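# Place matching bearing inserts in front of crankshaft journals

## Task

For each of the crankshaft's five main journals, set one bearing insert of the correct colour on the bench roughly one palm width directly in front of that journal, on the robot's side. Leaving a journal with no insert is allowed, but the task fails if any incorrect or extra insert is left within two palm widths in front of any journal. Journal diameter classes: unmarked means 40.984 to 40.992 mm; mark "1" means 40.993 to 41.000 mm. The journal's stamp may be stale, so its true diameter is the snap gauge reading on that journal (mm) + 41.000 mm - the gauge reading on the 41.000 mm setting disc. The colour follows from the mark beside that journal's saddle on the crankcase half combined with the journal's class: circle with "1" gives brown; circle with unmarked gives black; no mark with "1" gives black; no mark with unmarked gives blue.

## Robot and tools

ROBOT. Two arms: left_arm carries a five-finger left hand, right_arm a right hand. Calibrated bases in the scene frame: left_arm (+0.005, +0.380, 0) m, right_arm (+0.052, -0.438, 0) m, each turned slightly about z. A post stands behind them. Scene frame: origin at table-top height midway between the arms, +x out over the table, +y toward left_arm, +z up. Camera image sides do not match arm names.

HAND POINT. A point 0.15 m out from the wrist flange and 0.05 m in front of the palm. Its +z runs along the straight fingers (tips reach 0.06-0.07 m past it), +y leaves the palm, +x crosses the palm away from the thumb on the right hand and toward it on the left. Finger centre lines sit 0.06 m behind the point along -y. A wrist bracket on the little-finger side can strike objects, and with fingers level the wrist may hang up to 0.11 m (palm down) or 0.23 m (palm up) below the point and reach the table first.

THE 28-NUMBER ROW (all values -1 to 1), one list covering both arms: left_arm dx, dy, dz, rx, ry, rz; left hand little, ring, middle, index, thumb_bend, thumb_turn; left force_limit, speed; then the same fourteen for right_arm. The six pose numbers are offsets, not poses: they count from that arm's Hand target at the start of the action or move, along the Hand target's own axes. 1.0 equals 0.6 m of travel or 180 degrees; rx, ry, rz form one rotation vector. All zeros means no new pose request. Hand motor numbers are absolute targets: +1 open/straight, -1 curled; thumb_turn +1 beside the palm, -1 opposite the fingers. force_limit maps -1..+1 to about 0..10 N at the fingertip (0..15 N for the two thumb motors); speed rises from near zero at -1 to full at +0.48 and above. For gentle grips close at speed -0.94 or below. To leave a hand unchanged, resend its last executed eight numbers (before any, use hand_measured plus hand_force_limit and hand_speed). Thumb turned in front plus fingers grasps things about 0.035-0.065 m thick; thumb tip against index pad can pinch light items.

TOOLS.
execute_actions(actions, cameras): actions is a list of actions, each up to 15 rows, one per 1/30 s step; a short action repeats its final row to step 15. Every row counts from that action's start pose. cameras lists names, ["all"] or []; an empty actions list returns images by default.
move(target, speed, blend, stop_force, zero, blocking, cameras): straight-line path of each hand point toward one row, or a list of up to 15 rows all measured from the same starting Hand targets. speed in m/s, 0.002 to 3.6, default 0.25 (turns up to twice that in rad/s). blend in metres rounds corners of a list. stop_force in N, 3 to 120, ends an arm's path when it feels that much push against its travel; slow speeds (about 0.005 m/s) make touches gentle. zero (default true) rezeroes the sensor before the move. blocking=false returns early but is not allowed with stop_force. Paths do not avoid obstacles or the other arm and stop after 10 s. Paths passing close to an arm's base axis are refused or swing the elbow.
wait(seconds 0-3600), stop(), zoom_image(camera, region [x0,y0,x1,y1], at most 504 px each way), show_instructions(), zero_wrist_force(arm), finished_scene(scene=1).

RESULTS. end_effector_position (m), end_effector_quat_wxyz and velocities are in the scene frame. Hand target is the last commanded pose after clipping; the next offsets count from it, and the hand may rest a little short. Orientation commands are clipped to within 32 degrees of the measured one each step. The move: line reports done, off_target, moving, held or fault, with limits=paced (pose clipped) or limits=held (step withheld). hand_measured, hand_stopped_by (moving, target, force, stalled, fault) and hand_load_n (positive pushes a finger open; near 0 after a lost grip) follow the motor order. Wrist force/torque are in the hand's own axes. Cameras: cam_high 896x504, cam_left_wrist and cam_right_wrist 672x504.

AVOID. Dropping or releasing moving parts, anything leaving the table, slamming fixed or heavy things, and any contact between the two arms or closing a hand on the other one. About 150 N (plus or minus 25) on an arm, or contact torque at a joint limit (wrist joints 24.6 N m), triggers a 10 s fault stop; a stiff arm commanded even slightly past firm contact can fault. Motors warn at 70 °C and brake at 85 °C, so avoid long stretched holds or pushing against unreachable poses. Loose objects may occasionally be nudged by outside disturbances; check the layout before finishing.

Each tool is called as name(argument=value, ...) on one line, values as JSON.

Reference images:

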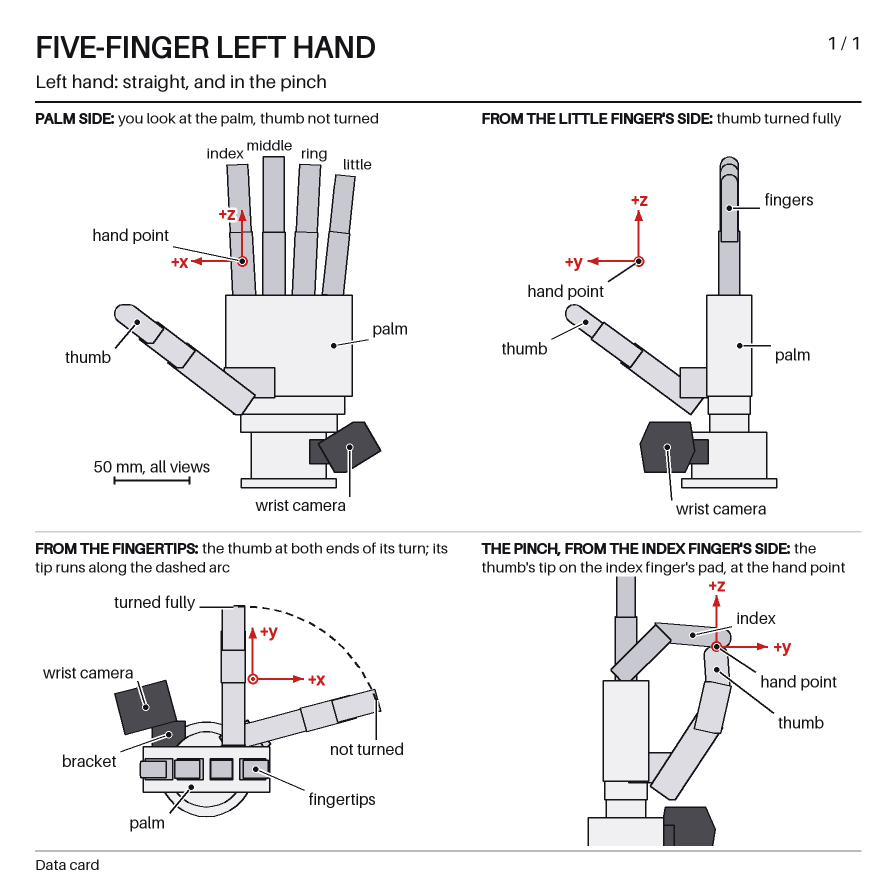

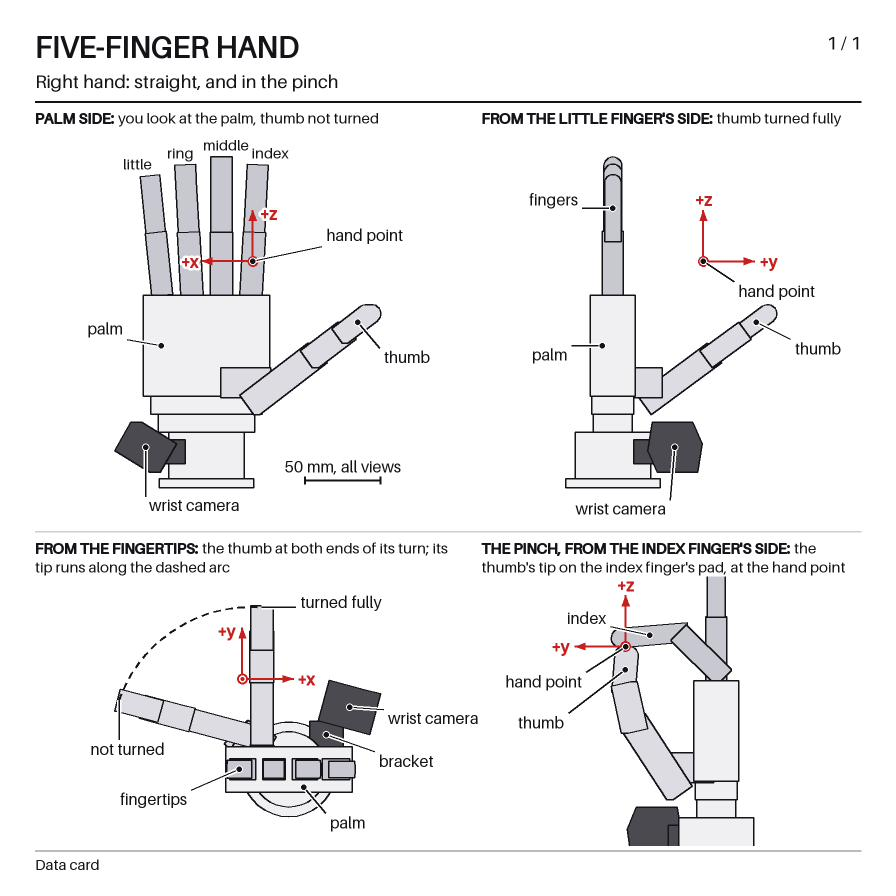

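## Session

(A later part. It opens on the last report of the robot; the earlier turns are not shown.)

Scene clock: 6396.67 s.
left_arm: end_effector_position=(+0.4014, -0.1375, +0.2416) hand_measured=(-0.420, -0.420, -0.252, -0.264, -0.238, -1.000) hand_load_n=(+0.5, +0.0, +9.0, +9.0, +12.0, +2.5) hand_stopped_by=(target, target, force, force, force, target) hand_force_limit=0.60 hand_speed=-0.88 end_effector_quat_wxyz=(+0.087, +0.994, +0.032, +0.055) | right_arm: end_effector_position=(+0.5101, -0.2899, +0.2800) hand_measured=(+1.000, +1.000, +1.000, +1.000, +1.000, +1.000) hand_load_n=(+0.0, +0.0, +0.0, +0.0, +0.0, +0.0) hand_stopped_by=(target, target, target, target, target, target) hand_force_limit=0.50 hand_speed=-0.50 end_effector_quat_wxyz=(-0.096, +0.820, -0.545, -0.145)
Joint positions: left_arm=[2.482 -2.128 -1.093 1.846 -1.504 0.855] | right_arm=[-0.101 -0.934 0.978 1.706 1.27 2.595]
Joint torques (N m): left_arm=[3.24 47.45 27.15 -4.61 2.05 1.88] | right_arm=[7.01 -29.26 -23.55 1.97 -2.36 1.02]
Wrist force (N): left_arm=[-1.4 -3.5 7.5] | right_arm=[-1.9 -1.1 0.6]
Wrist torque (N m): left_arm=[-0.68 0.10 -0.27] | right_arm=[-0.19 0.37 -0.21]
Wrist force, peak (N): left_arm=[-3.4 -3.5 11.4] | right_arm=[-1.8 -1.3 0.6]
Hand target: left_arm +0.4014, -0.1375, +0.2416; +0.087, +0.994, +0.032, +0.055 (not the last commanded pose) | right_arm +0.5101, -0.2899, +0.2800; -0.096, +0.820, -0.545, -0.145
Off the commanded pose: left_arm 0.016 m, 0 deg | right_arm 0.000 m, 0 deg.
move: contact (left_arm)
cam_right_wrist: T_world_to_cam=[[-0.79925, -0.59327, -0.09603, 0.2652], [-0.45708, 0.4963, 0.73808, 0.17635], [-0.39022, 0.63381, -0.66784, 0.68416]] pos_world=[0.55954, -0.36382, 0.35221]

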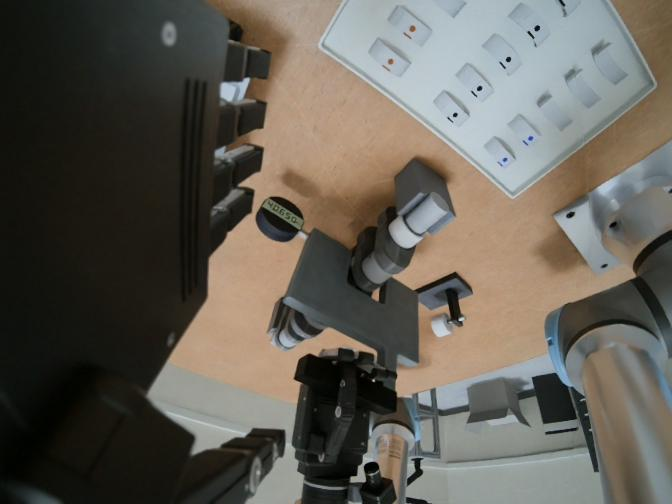

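move(target=[[0.0017,0.0035,-0.0198,0,0,0,-0.42,-0.42,-0.42,-0.42,-0.3,-1,0.6,-0.88,0,0,0,0,0,0,1,1,1,1,1,1,0.5,-0.5],[0.0067,0.0035,-0.0193,0,0,0,-0.42,-0.42,-0.42,-0.42,-0.3,-1,0.6,-0.88,0,0,0,0,0,0,1,1,1,1,1,1,0.5,-0.5]], speed=0.02, cameras=[])

move(target=[-0.0042,-0.0085,0.049,0,0,0,-0.42,-0.42,-0.42,-0.42,-0.3,-1,0.6,-0.88,0,0,0,0,0,0,1,1,1,1,1,1,0.5,-0.5], speed=0.008, stop_force=10, cameras=["cam_right_wrist"])

zoom_image(camera="cam_right_wrist", region=[245, 185, 445, 385])

Scene clock: 6417.43 s.
left_arm: end_effector_position=(+0.4042, -0.1373, +0.2537) hand_measured=(-0.420, -0.420, -0.252, -0.264, -0.238, -1.000) hand_load_n=(+0.0, +0.0, +9.0, +9.0, +12.0, +2.0) hand_stopped_by=(target, target, force, force, force, target) hand_force_limit=0.60 hand_speed=-0.88 end_effector_quat_wxyz=(+0.087, +0.994, +0.032, +0.055) end_effector_velocity=(-0.002, +0.000, +0.000) end_effector_angular_velocity=(-0.001, +0.004, +0.000) | right_arm: end_effector_position=(+0.5101, -0.2899, +0.2800) hand_measured=(+1.000, +1.000, +1.000, +1.000, +1.000, +1.000) hand_load_n=(+0.0, +0.0, +0.0, +0.0, +0.0, +0.0) hand_stopped_by=(target, target, target, target, target, target) hand_force_limit=0.50 hand_speed=-0.50 end_effector_quat_wxyz=(-0.096, +0.820, -0.545, -0.145)
Joint positions: left_arm=[2.485 -2.131 -1.058 1.813 -1.503 0.859] | right_arm=[-0.101 -0.934 0.978 1.706 1.27 2.595]
Joint velocities: left_arm=[-0.002 0.003 -0.005 -0.001 0.002 -0.003] | right_arm=[within noise]
Joint torques (N m): left_arm=[-5.54 50.78 12.07 -2.08 1.68 -1.16] | right_arm=[6.72 -29.17 -23.82 1.98 -2.38 0.78]
Wrist force (N): left_arm=[-2.1 -2.7 9.8] | right_arm=[-1.7 -1.1 0.6]
Wrist torque (N m): left_arm=[-0.74 0.08 -0.16] | right_arm=[-0.20 0.35 -0.21]
Wrist force, peak (N): left_arm=[-3.6 -4.7 12.1] | right_arm=[-1.8 -1.3 0.7]
Hand target: left_arm +0.4042, -0.1373, +0.2537; +0.087, +0.994, +0.032, +0.055 | right_arm +0.5101, -0.2899, +0.2800; -0.096, +0.820, -0.545, -0.145
Off the commanded pose: left_arm 0.000 m, 0 deg | right_arm 0.000 m, 0 deg.
move: done

Scene clock: 6420.13 s.
left_arm: end_effector_position=(+0.4044, -0.1374, +0.2405) hand_measured=(-0.420, -0.420, -0.252, -0.264, -0.238, -1.000) hand_load_n=(+0.0, +0.0, +9.0, +9.0, +12.0, +3.0) hand_stopped_by=(target, target, force, force, force, target) hand_force_limit=0.60 hand_speed=-0.88 end_effector_quat_wxyz=(+0.087, +0.994, +0.032, +0.055) | right_arm: end_effector_position=(+0.5101, -0.2899, +0.2800) hand_measured=(+1.000, +1.000, +1.000, +1.000, +1.000, +1.000) hand_load_n=(+0.0, +0.0, +0.0, +0.0, +0.0, +0.0) hand_stopped_by=(target, target, target, target, target, target) hand_force_limit=0.50 hand_speed=-0.50 end_effector_quat_wxyz=(-0.096, +0.820, -0.545, -0.145)
Joint positions: left_arm=[2.485 -2.133 -1.087 1.845 -1.503 0.858] | right_arm=[-0.101 -0.934 0.978 1.706 1.27 2.595]
Joint torques (N m): left_arm=[1.79 50.97 29.02 -4.64 -0.74 0.8] | right_arm=[7.13 -29.77 -22.21 1.94 -2.34 0.83]
Wrist force (N): left_arm=[-2.2 -4.4 9.1] | right_arm=[-1.7 -1.0 0.6]
Wrist torque (N m): left_arm=[-0.79 0.13 -0.29] | right_arm=[-0.19 0.35 -0.21]
Wrist force, peak (N): left_arm=[-2.7 -3.1 10.8] | right_arm=[-1.7 -1.3 0.7]
Hand target: left_arm +0.4044, -0.1374, +0.2405; +0.087, +0.994, +0.032, +0.055 (not the last commanded pose) | right_arm +0.5101, -0.2899, +0.2800; -0.096, +0.820, -0.545, -0.145
Off the commanded pose: left_arm 0.017 m, 0 deg | right_arm 0.000 m, 0 deg.
move: contact (left_arm)
cam_right_wrist: T_world_to_cam=[[-0.79925, -0.59327, -0.09603, 0.2652], [-0.45708, 0.4963, 0.73808, 0.17635], [-0.39022, 0.63381, -0.66784, 0.68416]] pos_world=[0.55954, -0.36382, 0.35221]

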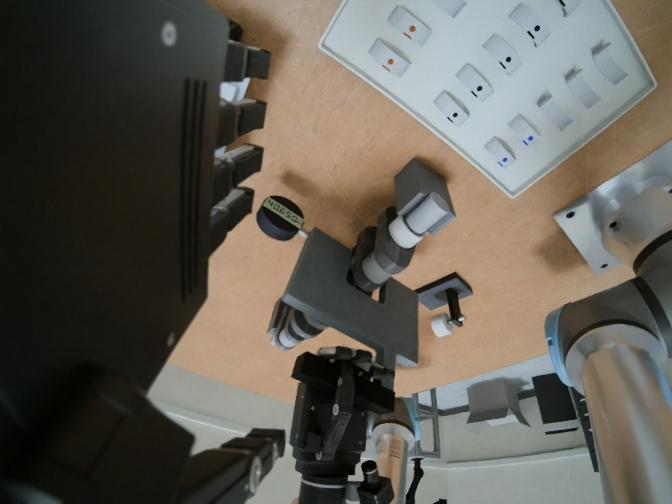

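Scaled by 2.520 from the camera's image (finer frame: 960x720).

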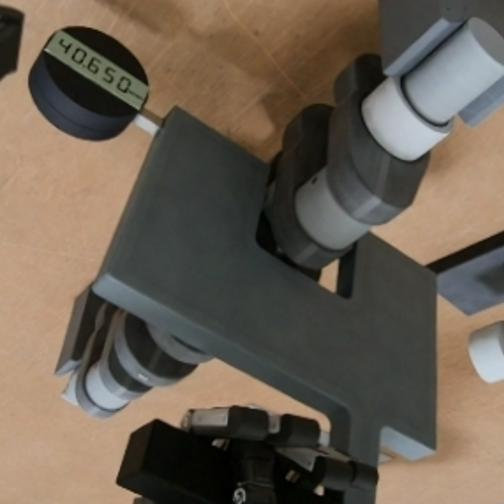

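zoom_image(camera="cam_right_wrist", region=[340, 215, 410, 315])

Scaled by 5.040 from the camera's image (finer frame: 960x720).

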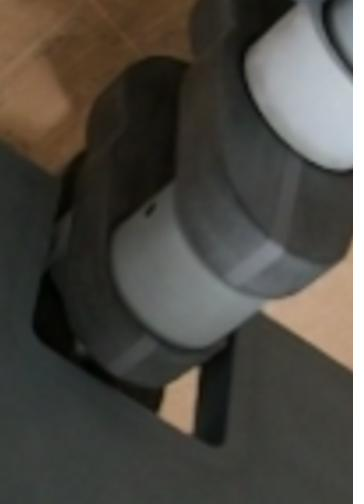

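move(target=[[0.0017,0.0035,-0.0198,0,0,0,-0.42,-0.42,-0.42,-0.42,-0.3,-1,0.6,-0.88,0,0,0,0,0,0,1,1,1,1,1,1,0.5,-0.5],[-0.0093,0.0035,-0.0208,0,0,0,-0.42,-0.42,-0.42,-0.42,-0.3,-1,0.6,-0.88,0,0,0,0,0,0,1,1,1,1,1,1,0.5,-0.5]], speed=0.02, cameras=[])

move(target=[-0.0042,-0.0085,0.049,0,0,0,-0.42,-0.42,-0.42,-0.42,-0.3,-1,0.6,-0.88,0,0,0,0,0,0,1,1,1,1,1,1,0.5,-0.5], speed=0.008, stop_force=10, cameras=["cam_right_wrist"])

zoom_image(camera="cam_right_wrist", region=[245, 185, 445, 385])

Scene clock: 6485.13 s.
left_arm: end_effector_position=(+0.3975, -0.1378, +0.2526) hand_measured=(-0.420, -0.420, -0.252, -0.264, -0.238, -1.000) hand_load_n=(+0.0, +0.0, +9.0, +9.0, +12.0, +2.0) hand_stopped_by=(target, target, force, force, force, target) hand_force_limit=0.60 hand_speed=-0.88 end_effector_quat_wxyz=(+0.087, +0.994, +0.032, +0.055) | right_arm: end_effector_position=(+0.5101, -0.2899, +0.2800) hand_measured=(+1.000, +1.000, +1.000, +1.000, +1.000, +1.000) hand_load_n=(+0.0, +0.0, +0.0, +0.0, +0.0, +0.0) hand_stopped_by=(target, target, target, target, target, target) hand_force_limit=0.50 hand_speed=-0.50 end_effector_quat_wxyz=(-0.096, +0.820, -0.545, -0.145)
Joint positions: left_arm=[2.477 -2.12 -1.077 1.823 -1.505 0.85] | right_arm=[-0.101 -0.934 0.978 1.706 1.27 2.595]
Joint torques (N m): left_arm=[5.09 35.85 28.58 -1.65 -1.17 1.22] | right_arm=[7.23 -29.42 -22.08 1.92 -2.38 0.83]
Wrist force (N): left_arm=[-2.0 -4.1 11.2] | right_arm=[-1.6 -1.0 0.6]
Wrist torque (N m): left_arm=[-0.89 0.17 0.08] | right_arm=[-0.19 0.34 -0.20]
Wrist force, peak (N): left_arm=[-3.8 -5.5 11.4] | right_arm=[-1.8 -1.3 0.7]
Hand target: left_arm +0.3976, -0.1377, +0.2525; +0.087, +0.994, +0.032, +0.055 | right_arm +0.5101, -0.2899, +0.2800; -0.096, +0.820, -0.545, -0.145
Off the commanded pose: left_arm 0.000 m, 0 deg | right_arm 0.000 m, 0 deg.
move: done

Scene clock: 6487.43 s.
left_arm: end_effector_position=(+0.3978, -0.1378, +0.2426) hand_measured=(-0.420, -0.420, -0.252, -0.264, -0.238, -1.000) hand_load_n=(+0.0, +0.0, +9.0, +9.0, +12.0, +3.0) hand_stopped_by=(target, target, force, force, force, target) hand_force_limit=0.60 hand_speed=-0.88 end_effector_quat_wxyz=(+0.087, +0.994, +0.032, +0.055) | right_arm: end_effector_position=(+0.5101, -0.2899, +0.2800) hand_measured=(+1.000, +1.000, +1.000, +1.000, +1.000, +1.000) hand_load_n=(+0.0, +0.0, +0.0, +0.0, +0.0, +0.0) hand_stopped_by=(target, target, target, target, target, target) hand_force_limit=0.50 hand_speed=-0.50 end_effector_quat_wxyz=(-0.096, +0.820, -0.545, -0.145)
Joint positions: left_arm=[2.477 -2.122 -1.099 1.847 -1.505 0.85] | right_arm=[-0.101 -0.934 0.978 1.706 1.27 2.595]
Joint torques (N m): left_arm=[4.42 49.09 28.77 -4.53 1.41 1.56] | right_arm=[6.67 -29.43 -22.29 1.84 -2.4 0.61]
Wrist force (N): left_arm=[-1.9 -4.6 9.4] | right_arm=[-1.8 -1.2 0.6]
Wrist torque (N m): left_arm=[-0.83 0.10 -0.14] | right_arm=[-0.22 0.37 -0.21]
Wrist force, peak (N): left_arm=[-1.9 -4.2 11.3] | right_arm=[-1.8 -1.2 0.6]
Hand target: left_arm +0.3978, -0.1378, +0.2426; +0.087, +0.994, +0.032, +0.055 (not the last commanded pose) | right_arm +0.5101, -0.2899, +0.2800; -0.096, +0.820, -0.545, -0.145
Off the commanded pose: left_arm 0.020 m, 0 deg | right_arm 0.000 m, 0 deg.
move: contact (left_arm)
cam_right_wrist: T_world_to_cam=[[-0.79925, -0.59327, -0.09603, 0.2652], [-0.45708, 0.4963, 0.73808, 0.17635], [-0.39022, 0.63381, -0.66784, 0.68416]] pos_world=[0.55954, -0.36382, 0.35221]

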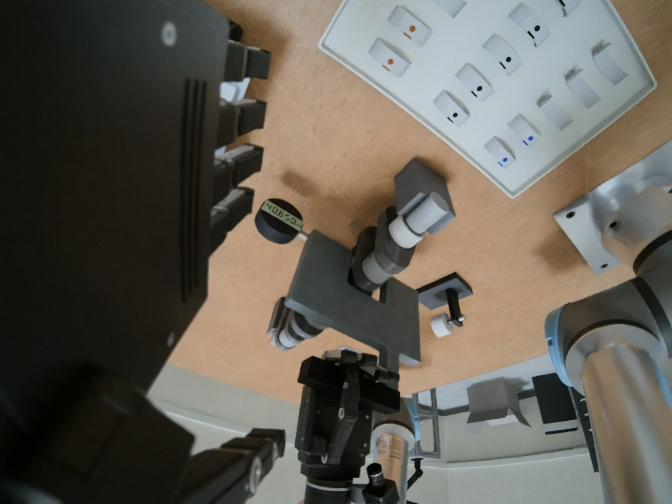

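Scaled by 2.520 from the camera's image (finer frame: 960x720).

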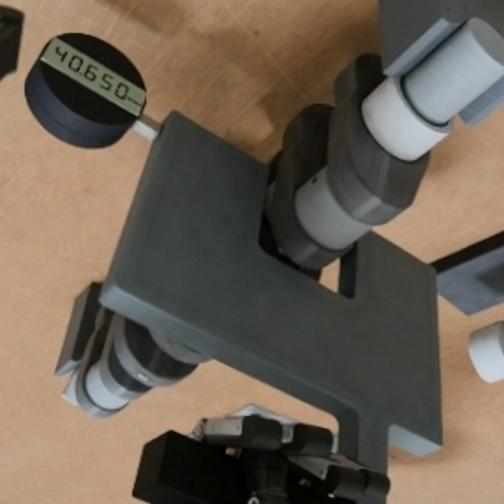

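move(target=[[0.0017,0.0035,-0.0198,0,0,0,-0.42,-0.42,-0.42,-0.42,-0.3,-1,0.6,-0.88,0,0,0,0,0,0,1,1,1,1,1,1,0.5,-0.5],[0.0077,0.0035,-0.0193,0,0,0,-0.42,-0.42,-0.42,-0.42,-0.3,-1,0.6,-0.88,0,0,0,0,0,0,1,1,1,1,1,1,0.5,-0.5]], speed=0.02, cameras=[])

move(target=[-0.0042,-0.0085,0.049,0,0,0,-0.42,-0.42,-0.42,-0.42,-0.3,-1,0.6,-0.88,0,0,0,0,0,0,1,1,1,1,1,1,0.5,-0.5], speed=0.008, stop_force=15, cameras=["cam_right_wrist"])

zoom_image(camera="cam_right_wrist", region=[245, 185, 445, 385])

Scene clock: 6529.97 s.
left_arm: end_effector_position=(+0.4012, -0.1375, +0.2548) hand_measured=(-0.420, -0.420, -0.252, -0.264, -0.238, -1.000) hand_load_n=(+0.0, +0.0, +8.5, +9.0, +12.0, +2.0) hand_stopped_by=(target, target, force, force, force, target) hand_force_limit=0.60 hand_speed=-0.88 end_effector_quat_wxyz=(+0.087, +0.994, +0.032, +0.055) end_effector_velocity=(-0.002, +0.000, -0.001) end_effector_angular_velocity=(+0.002, +0.003, -0.001) | right_arm: end_effector_position=(+0.5101, -0.2899, +0.2800) hand_measured=(+1.000, +1.000, +1.000, +1.000, +1.000, +1.000) hand_load_n=(+0.0, +0.0, +0.0, +0.0, +0.0, +0.0) hand_stopped_by=(target, target, target, target, target, target) hand_force_limit=0.50 hand_speed=-0.50 end_effector_quat_wxyz=(-0.096, +0.820, -0.545, -0.145)
Joint positions: left_arm=[2.482 -2.126 -1.063 1.814 -1.504 0.855] | right_arm=[-0.101 -0.934 0.978 1.706 1.27 2.595]
Joint velocities: left_arm=[-0.002 0.002 -0.005 0 0 -0.001] | right_arm=[within noise]
Joint torques (N m): left_arm=[-6.98 50.81 14.08 -2.03 1.92 -1.28] | right_arm=[6.79 -30.08 -22.49 1.84 -2.46 0.7]
Wrist force (N): left_arm=[-2.0 -2.8 10.0] | right_arm=[-1.6 -1.1 0.5]
Wrist torque (N m): left_arm=[-0.76 0.08 -0.15] | right_arm=[-0.20 0.34 -0.20]
Wrist force, peak (N): left_arm=[-3.2 -5.1 12.0] | right_arm=[-1.9 -1.2 0.7]
Hand target: left_arm +0.4012, -0.1376, +0.2548; +0.087, +0.994, +0.032, +0.055 | right_arm +0.5101, -0.2899, +0.2800; -0.096, +0.820, -0.545, -0.145
Off the commanded pose: left_arm 0.000 m, 0 deg | right_arm 0.000 m, 0 deg.
move: done

Scene clock: 6534.63 s.
left_arm: end_effector_position=(+0.4018, -0.1377, +0.2248) hand_measured=(-0.420, -0.420, -0.252, -0.264, -0.238, -1.000) hand_load_n=(+0.0, +0.5, +9.0, +8.5, +12.0, +2.0) hand_stopped_by=(target, target, force, force, force, target) hand_force_limit=0.60 hand_speed=-0.88 end_effector_quat_wxyz=(+0.087, +0.994, +0.032, +0.055) | right_arm: end_effector_position=(+0.5101, -0.2899, +0.2800) hand_measured=(+1.000, +1.000, +1.000, +1.000, +1.000, +1.000) hand_load_n=(+0.0, +0.0, +0.0, +0.0, +0.0, +0.0) hand_stopped_by=(target, target, target, target, target, target) hand_force_limit=0.50 hand_speed=-0.50 end_effector_quat_wxyz=(-0.096, +0.820, -0.545, -0.145)
Joint positions: left_arm=[2.482 -2.134 -1.127 1.886 -1.504 0.855] | right_arm=[-0.101 -0.934 0.978 1.706 1.27 2.595]
Joint torques (N m): left_arm=[5.47 41.47 25.79 -4.86 2.51 1.73] | right_arm=[6.94 -30.04 -22.27 1.96 -2.53 0.52]
Wrist force (N): left_arm=[0.9 -1.8 2.1] | right_arm=[-1.8 -1.3 0.6]
Wrist torque (N m): left_arm=[-0.38 -0.04 0.03] | right_arm=[-0.22 0.36 -0.21]
Wrist force, peak (N): left_arm=[-2.4 -2.9 10.7] | right_arm=[-2.0 -1.1 0.5]
Hand target: left_arm +0.4018, -0.1377, +0.2248; +0.087, +0.994, +0.032, +0.055 | right_arm +0.5101, -0.2899, +0.2800; -0.096, +0.820, -0.545, -0.145
Off the commanded pose: left_arm 0.000 m, 0 deg | right_arm 0.000 m, 0 deg.
move: done
cam_right_wrist: T_world_to_cam=[[-0.79925, -0.59327, -0.09603, 0.2652], [-0.45708, 0.4963, 0.73808, 0.17635], [-0.39022, 0.63381, -0.66784, 0.68416]] pos_world=[0.55954, -0.36382, 0.35221]

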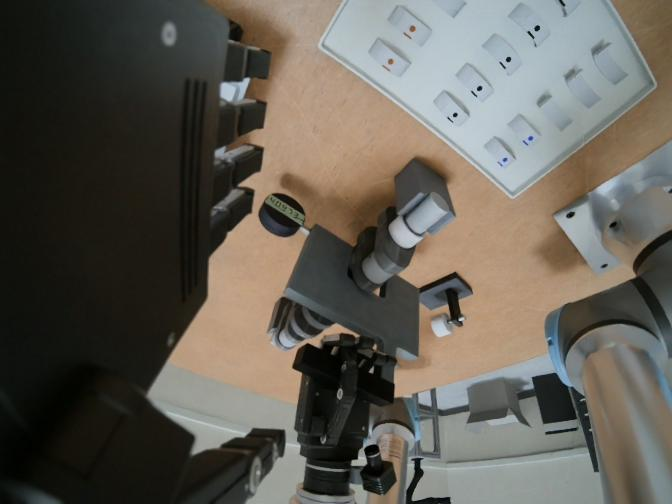

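Scaled by 2.520 from the camera's image (finer frame: 960x720).

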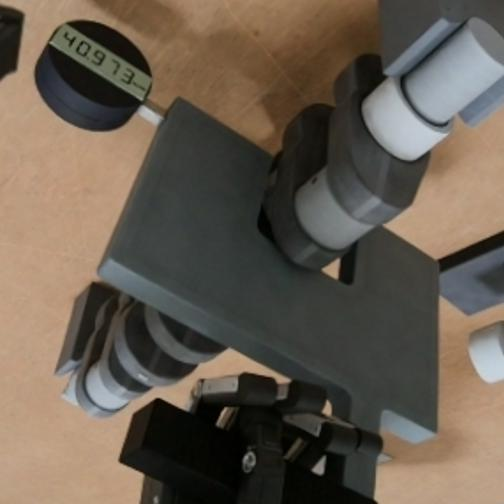

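zoom_image(camera="cam_right_wrist", region=[250, 185, 310, 245])

move(target=[-0.0002,-0.0004,0.0025,0,0,0,-0.42,-0.42,-0.42,-0.42,-0.3,-1,0.6,-0.88,0,0,0,0,0,0,1,1,1,1,1,1,0.5,-0.5], speed=0.004, cameras=["cam_right_wrist"])

zoom_image(camera="cam_right_wrist", region=[250, 185, 310, 245])

Scaled by 8.400 from the camera's image (finer frame: 960x720).

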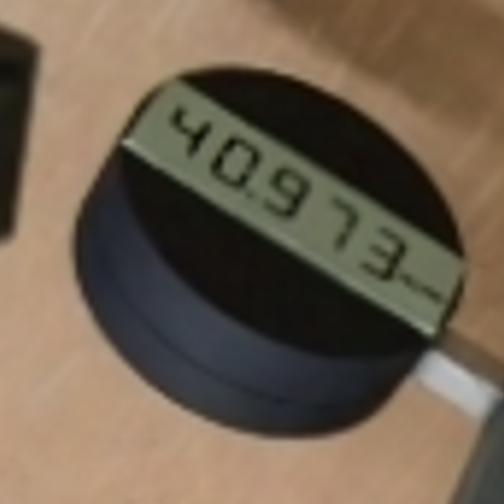

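Scene clock: 6543.67 s.
left_arm: end_effector_position=(+0.4018, -0.1378, +0.2233) hand_measured=(-0.420, -0.420, -0.252, -0.264, -0.238, -1.000) hand_load_n=(+0.0, +0.0, +8.5, +8.5, +12.0, +2.0) hand_stopped_by=(target, target, force, force, force, target) hand_force_limit=0.60 hand_speed=-0.88 end_effector_quat_wxyz=(+0.087, +0.994, +0.032, +0.055) | right_arm: end_effector_position=(+0.5101, -0.2899, +0.2800) hand_measured=(+1.000, +1.000, +1.000, +1.000, +1.000, +1.000) hand_load_n=(+0.0, +0.0, +0.0, +0.0, +0.0, +0.0) hand_stopped_by=(target, target, target, target, target, target) hand_force_limit=0.50 hand_speed=-0.50 end_effector_quat_wxyz=(-0.096, +0.820, -0.545, -0.145)
Joint positions: left_arm=[2.482 -2.134 -1.13 1.889 -1.504 0.855] | right_arm=[-0.101 -0.934 0.978 1.706 1.27 2.595]
Joint torques (N m): left_arm=[5.3 31.07 14.18 -0.32 2.63 1.44] | right_arm=[7.42 -29.85 -22.46 2.15 -2.31 0.56]
Wrist force (N): left_arm=[1.4 -0.3 1.1] | right_arm=[-1.6 -1.1 0.5]
Wrist torque (N m): left_arm=[-0.23 -0.12 0.02] | right_arm=[-0.21 0.35 -0.20]
Wrist force, peak (N): left_arm=[0.8 -2.0 2.3] | right_arm=[-1.9 -1.3 0.5]
Hand target: left_arm +0.4018, -0.1378, +0.2233; +0.087, +0.994, +0.032, +0.055 | right_arm +0.5101, -0.2899, +0.2800; -0.096, +0.820, -0.545, -0.145
Off the commanded pose: left_arm 0.000 m, 0 deg | right_arm 0.000 m, 0 deg.
move: done
cam_right_wrist: T_world_to_cam=[[-0.79925, -0.59327, -0.09603, 0.2652], [-0.45708, 0.4963, 0.73808, 0.17635], [-0.39022, 0.63381, -0.66784, 0.68416]] pos_world=[0.55954, -0.36382, 0.35221]

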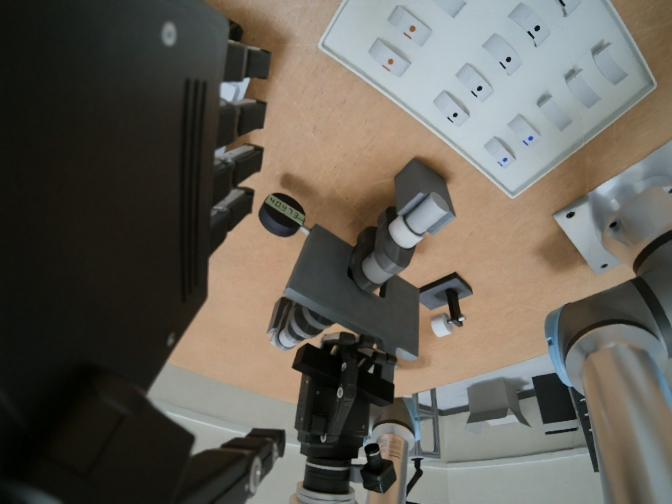

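Scaled by 8.400 from the camera's image (finer frame: 960x720).

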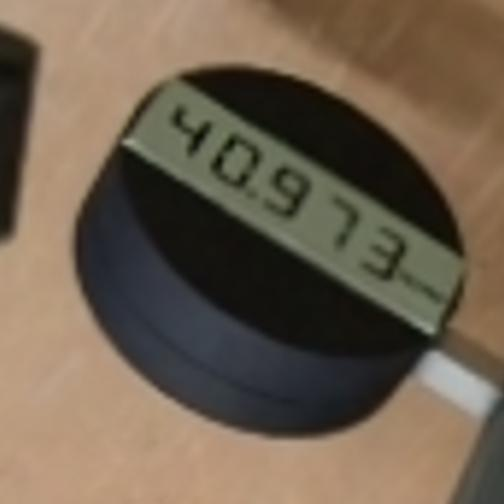

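move(target=[[0.015,0.0255,-0.1413,0,0,0,-0.42,-0.42,-0.42,-0.42,-0.3,-1,0.6,-0.88,-0.241,-0.0997,0.0878,0,0,0,1,1,1,1,1,1,0.5,-0.5],[0.0185,-0.2652,-0.1935,0,0,0,-0.42,-0.42,-0.42,-0.42,-0.3,-1,0.6,-0.88,-0.241,-0.0997,0.0878,0,0,0,1,1,1,1,1,1,0.5,-0.5]], speed=[0.03,0.08], blend=[0.003,0], cameras=["cam_right_wrist"])

zoom_image(camera="cam_right_wrist", region=[230, 200, 430, 400])

Scene clock: 6571.80 s.
left_arm: end_effector_position=(+0.3910, +0.0391, +0.3099) hand_measured=(-0.420, -0.420, -0.252, -0.264, -0.238, -1.000) hand_load_n=(+0.5, +0.0, +9.0, +9.0, +12.0, +2.0) hand_stopped_by=(target, target, force, force, force, target) hand_force_limit=0.60 hand_speed=-0.88 end_effector_quat_wxyz=(+0.087, +0.994, +0.032, +0.055) | right_arm: end_effector_position=(+0.5054, -0.1248, +0.2799) hand_measured=(+1.000, +1.000, +1.000, +1.000, +1.000, +1.000) hand_load_n=(+0.0, +0.0, +0.0, +0.0, +0.0, +0.0) hand_stopped_by=(target, target, target, target, target, target) hand_force_limit=0.50 hand_speed=-0.50 end_effector_quat_wxyz=(-0.096, +0.820, -0.545, -0.145)
Joint positions: left_arm=[2.822 -1.778 -1.418 1.788 -1.443 1.191] | right_arm=[0.192 -0.809 0.742 1.72 1.232 2.901]
Joint torques (N m): left_arm=[2.92 30.49 20.48 -1.74 -1.18 0.06] | right_arm=[-7.27 -59.99 -11.49 1.17 1.36 -1.23]
Wrist force (N): left_arm=[-1.3 -4.2 11.5] | right_arm=[-1.9 -1.1 0.5]
Wrist torque (N m): left_arm=[-0.87 0.18 0.16] | right_arm=[-0.18 0.38 -0.23]
Wrist force, peak (N): left_arm=[-5.8 -6.0 17.5] | right_arm=[-2.2 -1.0 0.6]
Hand target: left_arm +0.3910, +0.0392, +0.3099; +0.087, +0.994, +0.032, +0.055 | right_arm +0.5054, -0.1248, +0.2799; -0.096, +0.820, -0.545, -0.145
Off the commanded pose: left_arm 0.000 m, 0 deg | right_arm 0.000 m, 0 deg.
move: done
cam_right_wrist: T_world_to_cam=[[-0.79925, -0.59327, -0.09603, 0.35938], [-0.45708, 0.4963, 0.73808, 0.09234], [-0.39022, 0.63381, -0.66784, 0.57762]] pos_world=[0.55484, -0.19872, 0.35211]

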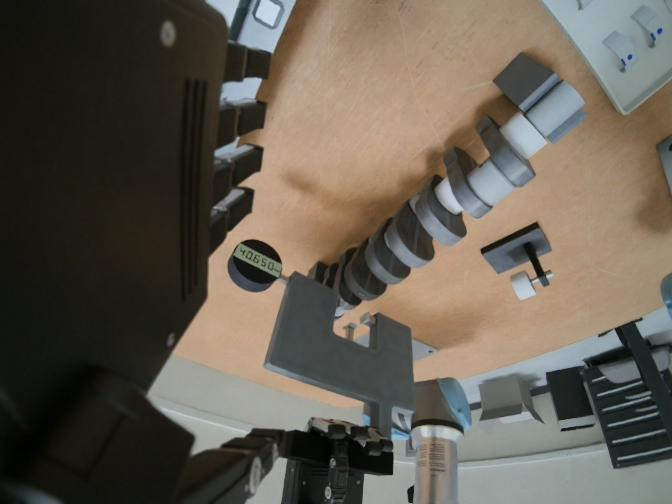

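Scaled by 2.520 from the camera's image (finer frame: 960x720).

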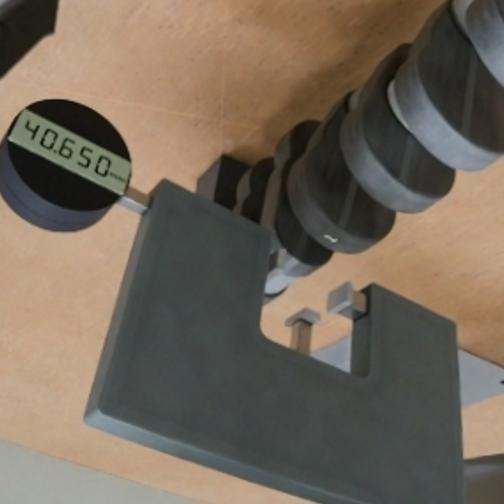

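move(target=[-0.0093,-0.0155,0.09,0,0,0,-0.42,-0.42,-0.42,-0.42,-0.3,-1,0.6,-0.88,0,0,0,0,0,0,1,1,1,1,1,1,0.5,-0.5], speed=0.025, stop_force=5, cameras=["cam_right_wrist"])

Scene clock: 6604.67 s.
left_arm: end_effector_position=(+0.3912, +0.0387, +0.2548) hand_measured=(-0.420, -0.420, -0.252, -0.264, -0.238, -1.000) hand_load_n=(+0.0, +0.0, +9.0, +9.0, +11.5, +2.0) hand_stopped_by=(target, target, force, force, force, target) hand_force_limit=0.60 hand_speed=-0.88 end_effector_quat_wxyz=(+0.087, +0.994, +0.032, +0.055) | right_arm: end_effector_position=(+0.5054, -0.1248, +0.2799) hand_measured=(+1.000, +1.000, +1.000, +1.000, +1.000, +1.000) hand_load_n=(+0.0, +0.0, +0.0, +0.0, +0.0, +0.0) hand_stopped_by=(target, target, target, target, target, target) hand_force_limit=0.50 hand_speed=-0.50 end_effector_quat_wxyz=(-0.096, +0.820, -0.545, -0.145)
Joint positions: left_arm=[2.821 -1.795 -1.538 1.925 -1.443 1.191] | right_arm=[0.192 -0.809 0.742 1.72 1.232 2.901]
Joint torques (N m): left_arm=[-3.66 38.19 29.1 -4.76 -0.64 -1.18] | right_arm=[-6.8 -60.07 -12 1.33 1.38 -1.47]
Wrist force (N): left_arm=[-2.9 -3.6 10.6] | right_arm=[-2.0 -1.2 0.5]
Wrist torque (N m): left_arm=[-0.87 0.17 0.01] | right_arm=[-0.20 0.40 -0.24]
Wrist force, peak (N): left_arm=[-1.0 -5.1 11.7] | right_arm=[-2.2 -1.0 0.6]
Hand target: left_arm +0.3912, +0.0387, +0.2548; +0.087, +0.994, +0.032, +0.055 | right_arm +0.5054, -0.1248, +0.2799; -0.096, +0.820, -0.545, -0.145
Off the commanded pose: left_arm 0.000 m, 0 deg | right_arm 0.000 m, 0 deg.
move: done
cam_right_wrist: T_world_to_cam=[[-0.79925, -0.59327, -0.09603, 0.35938], [-0.45708, 0.4963, 0.73808, 0.09234], [-0.39022, 0.63381, -0.66784, 0.57762]] pos_world=[0.55484, -0.19872, 0.35211]

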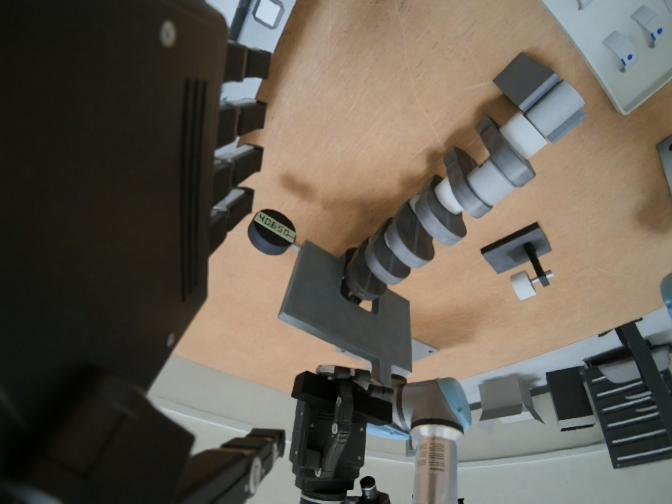

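move(target=[-0.0047,-0.0089,0.0494,0,0,0,-0.42,-0.42,-0.42,-0.42,-0.3,-1,0.6,-0.88,0,0,0,0,0,0,1,1,1,1,1,1,0.5,-0.5], speed=0.008, stop_force=15, cameras=["cam_right_wrist"])

zoom_image(camera="cam_right_wrist", region=[240, 195, 300, 255])

Scene clock: 6619.87 s.
left_arm: end_effector_position=(+0.3915, +0.0387, +0.2246) hand_measured=(-0.420, -0.420, -0.252, -0.264, -0.238, -1.000) hand_load_n=(+0.0, +0.0, +9.0, +8.5, +11.5, +2.0) hand_stopped_by=(target, target, force, force, force, target) hand_force_limit=0.60 hand_speed=-0.88 end_effector_quat_wxyz=(+0.087, +0.994, +0.032, +0.055) | right_arm: end_effector_position=(+0.5054, -0.1248, +0.2799) hand_measured=(+1.000, +1.000, +1.000, +1.000, +1.000, +1.000) hand_load_n=(+0.0, +0.0, +0.0, +0.0, +0.0, +0.0) hand_stopped_by=(target, target, target, target, target, target) hand_force_limit=0.50 hand_speed=-0.50 end_effector_quat_wxyz=(-0.096, +0.820, -0.545, -0.145)
Joint positions: left_arm=[2.822 -1.812 -1.597 2 -1.443 1.191] | right_arm=[0.192 -0.809 0.742 1.72 1.232 2.901]
Joint torques (N m): left_arm=[5.27 32.57 25.07 -5.23 1.88 1.62] | right_arm=[-6.82 -59.71 -12.11 1.41 1.3 -1.23]
Wrist force (N): left_arm=[1.5 -1.7 2.0] | right_arm=[-1.8 -0.9 0.6]
Wrist torque (N m): left_arm=[-0.36 -0.06 0.24] | right_arm=[-0.16 0.36 -0.21]
Wrist force, peak (N): left_arm=[-3.2 -3.4 11.3] | right_arm=[-2.1 -1.1 0.6]
Hand target: left_arm +0.3915, +0.0387, +0.2246; +0.087, +0.994, +0.032, +0.055 | right_arm +0.5054, -0.1248, +0.2799; -0.096, +0.820, -0.545, -0.145
Off the commanded pose: left_arm 0.000 m, 0 deg | right_arm 0.000 m, 0 deg.
move: done
cam_right_wrist: T_world_to_cam=[[-0.79925, -0.59327, -0.09603, 0.35938], [-0.45708, 0.4963, 0.73808, 0.09234], [-0.39022, 0.63381, -0.66784, 0.57762]] pos_world=[0.55484, -0.19872, 0.35211]

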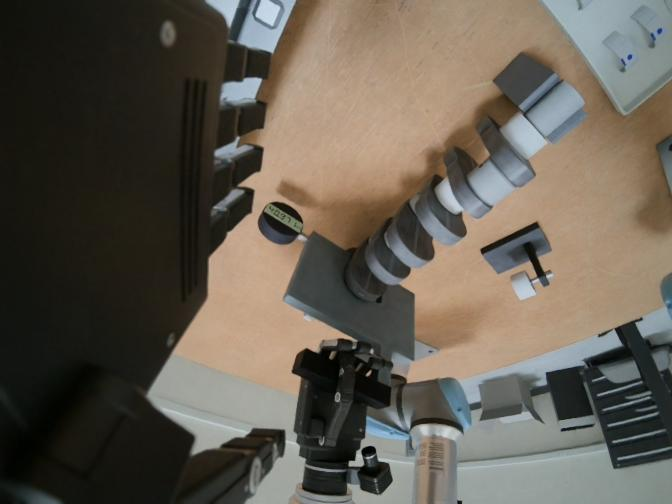

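Scaled by 8.400 from the camera's image (finer frame: 960x720).

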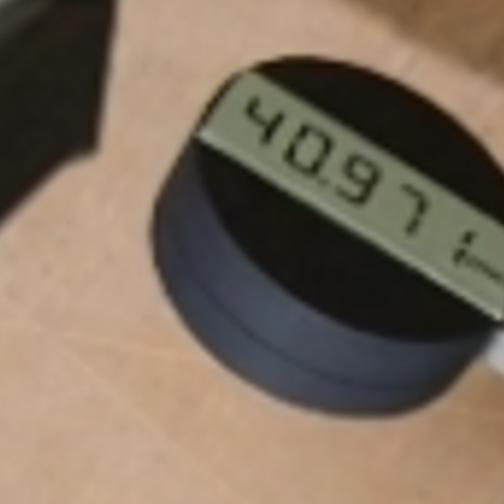

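move(target=[[0.0148,0.0252,-0.139,0,0,0,-0.42,-0.42,-0.42,-0.42,-0.3,-1,0.6,-0.88,-0.1107,-0.0427,0.0403,0,0,0,1,1,1,1,1,1,0.5,-0.5],[0.0165,-0.1202,-0.1652,0,0,0,-0.42,-0.42,-0.42,-0.42,-0.3,-1,0.6,-0.88,-0.1107,-0.0427,0.0403,0,0,0,1,1,1,1,1,1,0.5,-0.5]], speed=[0.03,0.08], blend=[0.003,0], cameras=["cam_right_wrist"])

zoom_image(camera="cam_right_wrist", region=[230, 200, 430, 400])

Scene clock: 6639.23 s.
left_arm: end_effector_position=(+0.3860, +0.1271, +0.3099) hand_measured=(-0.420, -0.420, -0.252, -0.264, -0.238, -1.000) hand_load_n=(+0.0, +1.0, +9.0, +9.0, +12.0, +2.0) hand_stopped_by=(target, target, force, force, force, target) hand_force_limit=0.60 hand_speed=-0.88 end_effector_quat_wxyz=(+0.087, +0.994, +0.032, +0.055) | right_arm: end_effector_position=(+0.5016, -0.0497, +0.2798) hand_measured=(+1.000, +1.000, +1.000, +1.000, +1.000, +1.000) hand_load_n=(+0.0, +0.0, +0.0, +0.0, +0.0, +0.0) hand_stopped_by=(target, target, target, target, target, target) hand_force_limit=0.50 hand_speed=-0.50 end_effector_quat_wxyz=(-0.096, +0.820, -0.545, -0.145)
Joint positions: left_arm=[3.065 -1.653 -1.571 1.781 -1.407 1.434] | right_arm=[0.315 -0.686 0.509 1.786 1.224 3.031]
Joint torques (N m): left_arm=[4.99 21.84 24.47 0.23 -0.97 1.23] | right_arm=[-7.08 -63.56 -11.38 0.89 1.37 -1.34]
Wrist force (N): left_arm=[-1.4 -3.4 11.6] | right_arm=[-2.3 -0.7 0.5]
Wrist torque (N m): left_arm=[-0.83 0.20 0.14] | right_arm=[-0.14 0.42 -0.26]
Wrist force, peak (N): left_arm=[-6.0 -5.7 18.2] | right_arm=[-2.4 -0.8 0.5]
Hand target: left_arm +0.3861, +0.1272, +0.3098; +0.087, +0.994, +0.032, +0.055 | right_arm +0.5016, -0.0497, +0.2798; -0.096, +0.820, -0.545, -0.145
Off the commanded pose: left_arm 0.000 m, 0 deg | right_arm 0.000 m, 0 deg.
move: done
cam_right_wrist: T_world_to_cam=[[-0.79925, -0.59327, -0.09603, 0.40083], [-0.45708, 0.4963, 0.73808, 0.05346], [-0.39022, 0.63381, -0.66784, 0.52853]] pos_world=[0.55104, -0.12372, 0.35201]

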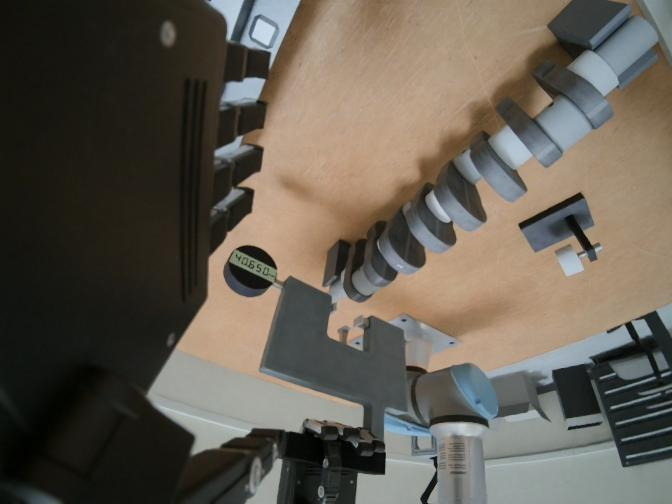

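Scaled by 2.520 from the camera's image (finer frame: 960x720).

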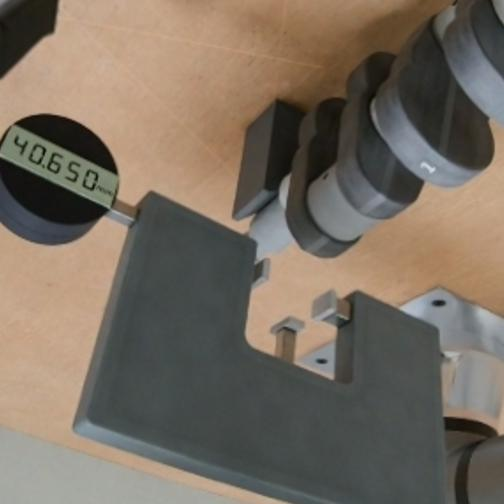

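move(target=[-0.0093,-0.0155,0.09,0,0,0,-0.42,-0.42,-0.42,-0.42,-0.3,-1,0.6,-0.88,0,0,0,0,0,0,1,1,1,1,1,1,0.5,-0.5], speed=0.025, stop_force=5, cameras=["cam_right_wrist"])

zoom_image(camera="cam_right_wrist", region=[230, 200, 430, 400])

Scene clock: 6652.03 s.
left_arm: end_effector_position=(+0.3862, +0.1267, +0.2548) hand_measured=(-0.420, -0.420, -0.252, -0.264, -0.238, -1.000) hand_load_n=(+0.0, +0.0, +8.5, +9.5, +12.0, +2.0) hand_stopped_by=(target, target, force, force, force, target) hand_force_limit=0.60 hand_speed=-0.88 end_effector_quat_wxyz=(+0.087, +0.994, +0.032, +0.055) | right_arm: end_effector_position=(+0.5016, -0.0497, +0.2798) hand_measured=(+1.000, +1.000, +1.000, +1.000, +1.000, +1.000) hand_load_n=(+0.0, +0.0, +0.0, +0.0, +0.0, +0.0) hand_stopped_by=(target, target, target, target, target, target) hand_force_limit=0.50 hand_speed=-0.50 end_effector_quat_wxyz=(-0.096, +0.820, -0.545, -0.145)
Joint positions: left_arm=[3.064 -1.674 -1.69 1.921 -1.408 1.433] | right_arm=[0.315 -0.686 0.509 1.786 1.224 3.031]
Joint torques (N m): left_arm=[-5.87 32.25 28.84 -5.13 -1.03 -1.42] | right_arm=[-7.46 -63.59 -11.71 0.82 1.25 -0.71]
Wrist force (N): left_arm=[-2.1 -4.3 11.1] | right_arm=[-2.2 -0.6 0.6]
Wrist torque (N m): left_arm=[-0.92 0.19 0.11] | right_arm=[-0.14 0.40 -0.25]
Wrist force, peak (N): left_arm=[-1.1 -4.6 11.9] | right_arm=[-2.3 -0.9 0.5]
Hand target: left_arm +0.3862, +0.1267, +0.2548; +0.087, +0.994, +0.032, +0.055 | right_arm +0.5016, -0.0497, +0.2798; -0.096, +0.820, -0.545, -0.145
Off the commanded pose: left_arm 0.000 m, 0 deg | right_arm 0.000 m, 0 deg.
move: done
cam_right_wrist: T_world_to_cam=[[-0.79925, -0.59327, -0.09603, 0.40083], [-0.45708, 0.4963, 0.73808, 0.05346], [-0.39022, 0.63381, -0.66784, 0.52853]] pos_world=[0.55104, -0.12372, 0.35201]

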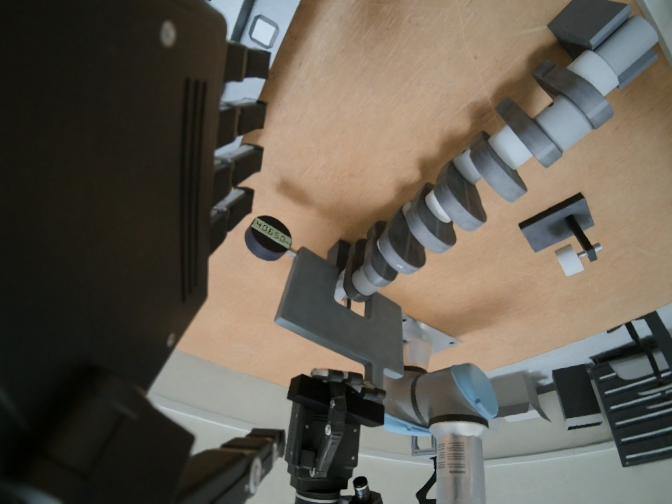

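Scaled by 2.520 from the camera's image (finer frame: 960x720).

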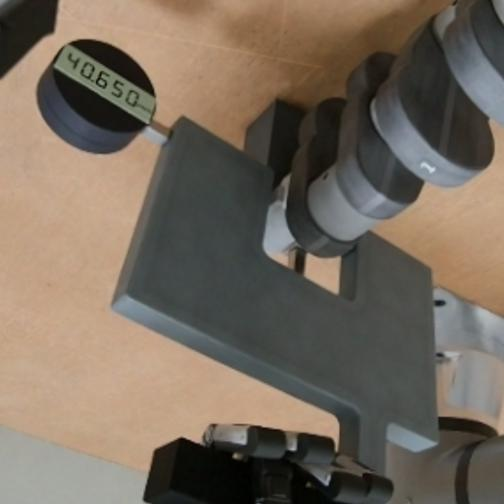

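move(target=[-0.0047,-0.0089,0.0494,0,0,0,-0.42,-0.42,-0.42,-0.42,-0.3,-1,0.6,-0.88,0,0,0,0,0,0,1,1,1,1,1,1,0.5,-0.5], speed=0.008, stop_force=15, cameras=["cam_right_wrist"])

zoom_image(camera="cam_right_wrist", region=[235, 190, 435, 390])

zoom_image(camera="cam_right_wrist", region=[240, 195, 310, 265])

Scene clock: 6664.40 s.
left_arm: end_effector_position=(+0.3866, +0.1267, +0.2245) hand_measured=(-0.420, -0.420, -0.252, -0.264, -0.238, -1.000) hand_load_n=(+0.0, +0.0, +8.5, +8.5, +11.5, +2.0) hand_stopped_by=(target, target, force, force, force, target) hand_force_limit=0.60 hand_speed=-0.88 end_effector_quat_wxyz=(+0.087, +0.994, +0.032, +0.055) | right_arm: end_effector_position=(+0.5016, -0.0497, +0.2798) hand_measured=(+1.000, +1.000, +1.000, +1.000, +1.000, +1.000) hand_load_n=(+0.0, +0.0, +0.0, +0.0, -0.5, +0.0) hand_stopped_by=(target, target, target, target, target, target) hand_force_limit=0.50 hand_speed=-0.50 end_effector_quat_wxyz=(-0.096, +0.820, -0.545, -0.145)
Joint positions: left_arm=[3.064 -1.693 -1.748 1.999 -1.408 1.433] | right_arm=[0.315 -0.686 0.509 1.786 1.224 3.031]
Joint torques (N m): left_arm=[4.26 27.4 23.02 -5.51 2.03 1.37] | right_arm=[-7.63 -63.31 -11.46 0.86 1.24 -0.34]
Wrist force (N): left_arm=[3.4 -0.8 1.9] | right_arm=[-2.0 -0.8 0.5]
Wrist torque (N m): left_arm=[-0.29 -0.21 0.32] | right_arm=[-0.16 0.37 -0.26]
Wrist force, peak (N): left_arm=[-2.1 -4.3 11.4] | right_arm=[-2.2 -1.0 0.6]
Hand target: left_arm +0.3866, +0.1267, +0.2245; +0.087, +0.994, +0.032, +0.055 | right_arm +0.5016, -0.0497, +0.2798; -0.096, +0.820, -0.545, -0.145
Off the commanded pose: left_arm 0.000 m, 0 deg | right_arm 0.000 m, 0 deg.
move: done
cam_right_wrist: T_world_to_cam=[[-0.79925, -0.59327, -0.09603, 0.40083], [-0.45708, 0.4963, 0.73808, 0.05346], [-0.39022, 0.63381, -0.66784, 0.52853]] pos_world=[0.55104, -0.12372, 0.35201]

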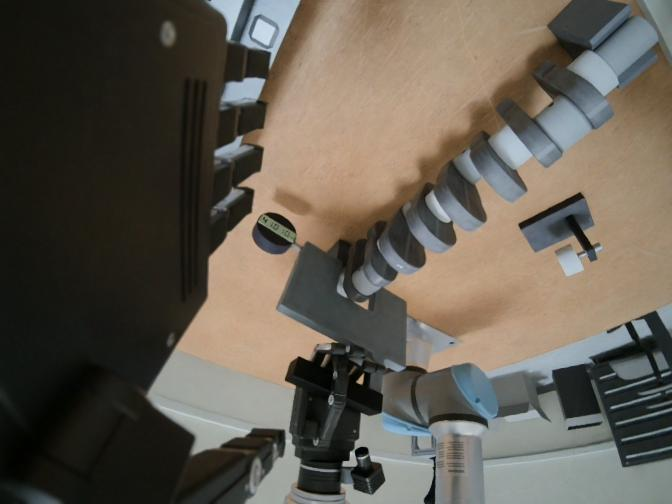

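Scaled by 2.520 from the camera's image (finer frame: 960x720).

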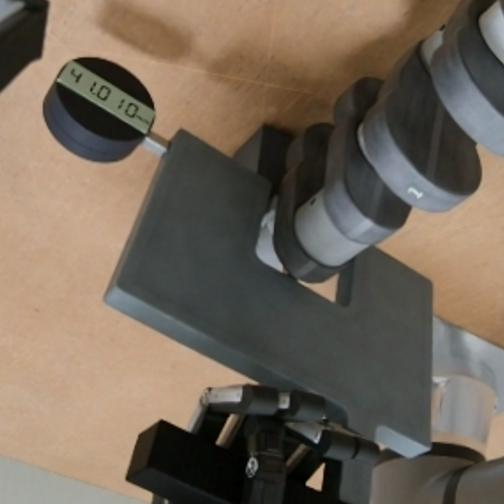

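Scaled by 7.200 from the camera's image (finer frame: 960x720).

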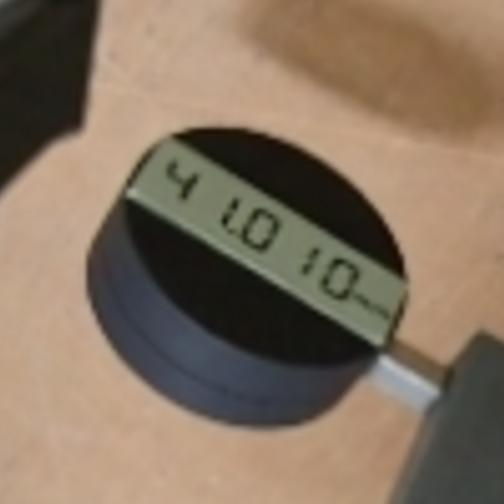

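move(target=[0.0025,0.0001,0.0003,0,0,0,-0.42,-0.42,-0.42,-0.42,-0.3,-1,0.6,-0.88,0,0,0,0,0,0,1,1,1,1,1,1,0.5,-0.5], speed=0.004, cameras=["cam_right_wrist"])

zoom_image(camera="cam_right_wrist", region=[240, 195, 310, 265])

Scene clock: 6676.40 s.
left_arm: end_effector_position=(+0.3881, +0.1267, +0.2245) hand_measured=(-0.420, -0.420, -0.252, -0.264, -0.238, -1.000) hand_load_n=(+0.0, +0.0, +8.5, +8.5, +11.5, +2.0) hand_stopped_by=(target, target, force, force, force, target) hand_force_limit=0.60 hand_speed=-0.88 end_effector_quat_wxyz=(+0.087, +0.994, +0.032, +0.055) | right_arm: end_effector_position=(+0.5016, -0.0497, +0.2798) hand_measured=(+1.000, +1.000, +1.000, +1.000, +1.000, +1.000) hand_load_n=(+0.0, +0.0, +0.0, +0.0, +0.0, +0.0) hand_stopped_by=(target, target, target, target, target, target) hand_force_limit=0.50 hand_speed=-0.50 end_effector_quat_wxyz=(-0.096, +0.820, -0.545, -0.145)
Joint positions: left_arm=[3.064 -1.697 -1.744 1.998 -1.408 1.433] | right_arm=[0.315 -0.686 0.509 1.786 1.224 3.031]
Joint torques (N m): left_arm=[3.81 21.54 16.12 -4.86 2.07 1.74] | right_arm=[-7.47 -62.64 -12.07 0.79 1.18 -0.2]
Wrist force (N): left_arm=[2.2 -2.4 2.2] | right_arm=[-2.1 -0.9 0.4]
Wrist torque (N m): left_arm=[-0.44 0.05 0.26] | right_arm=[-0.17 0.39 -0.26]
Wrist force, peak (N): left_arm=[2.7 -2.5 2.1] | right_arm=[-2.3 -0.7 0.6]
Hand target: left_arm +0.3881, +0.1267, +0.2245; +0.087, +0.994, +0.032, +0.055 | right_arm +0.5016, -0.0497, +0.2798; -0.096, +0.820, -0.545, -0.145
Off the commanded pose: left_arm 0.000 m, 0 deg | right_arm 0.000 m, 0 deg.
move: done
cam_right_wrist: T_world_to_cam=[[-0.79925, -0.59327, -0.09603, 0.40083], [-0.45708, 0.4963, 0.73808, 0.05346], [-0.39022, 0.63381, -0.66784, 0.52853]] pos_world=[0.55104, -0.12372, 0.35201]

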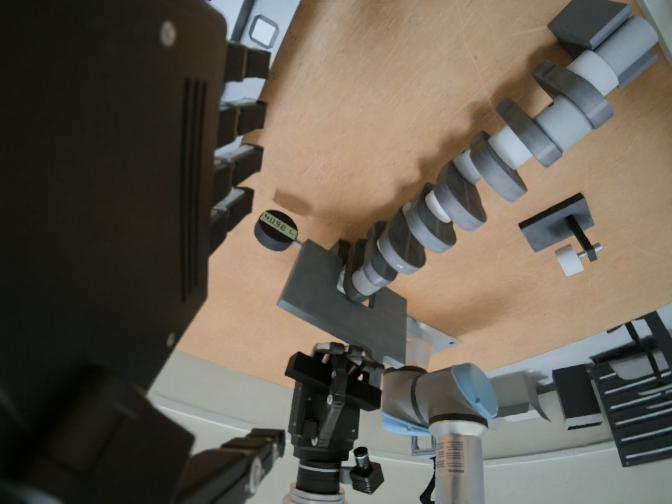

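Scaled by 7.200 from the camera's image (finer frame: 960x720).

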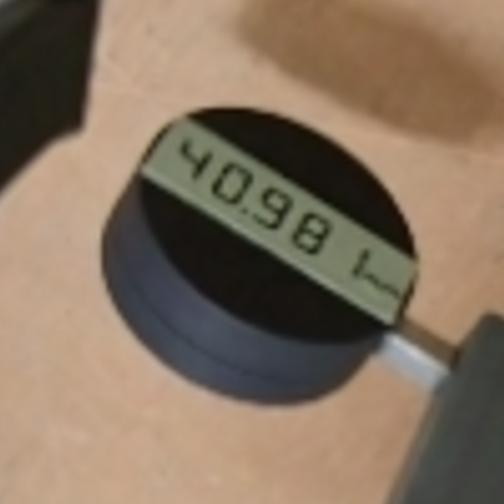

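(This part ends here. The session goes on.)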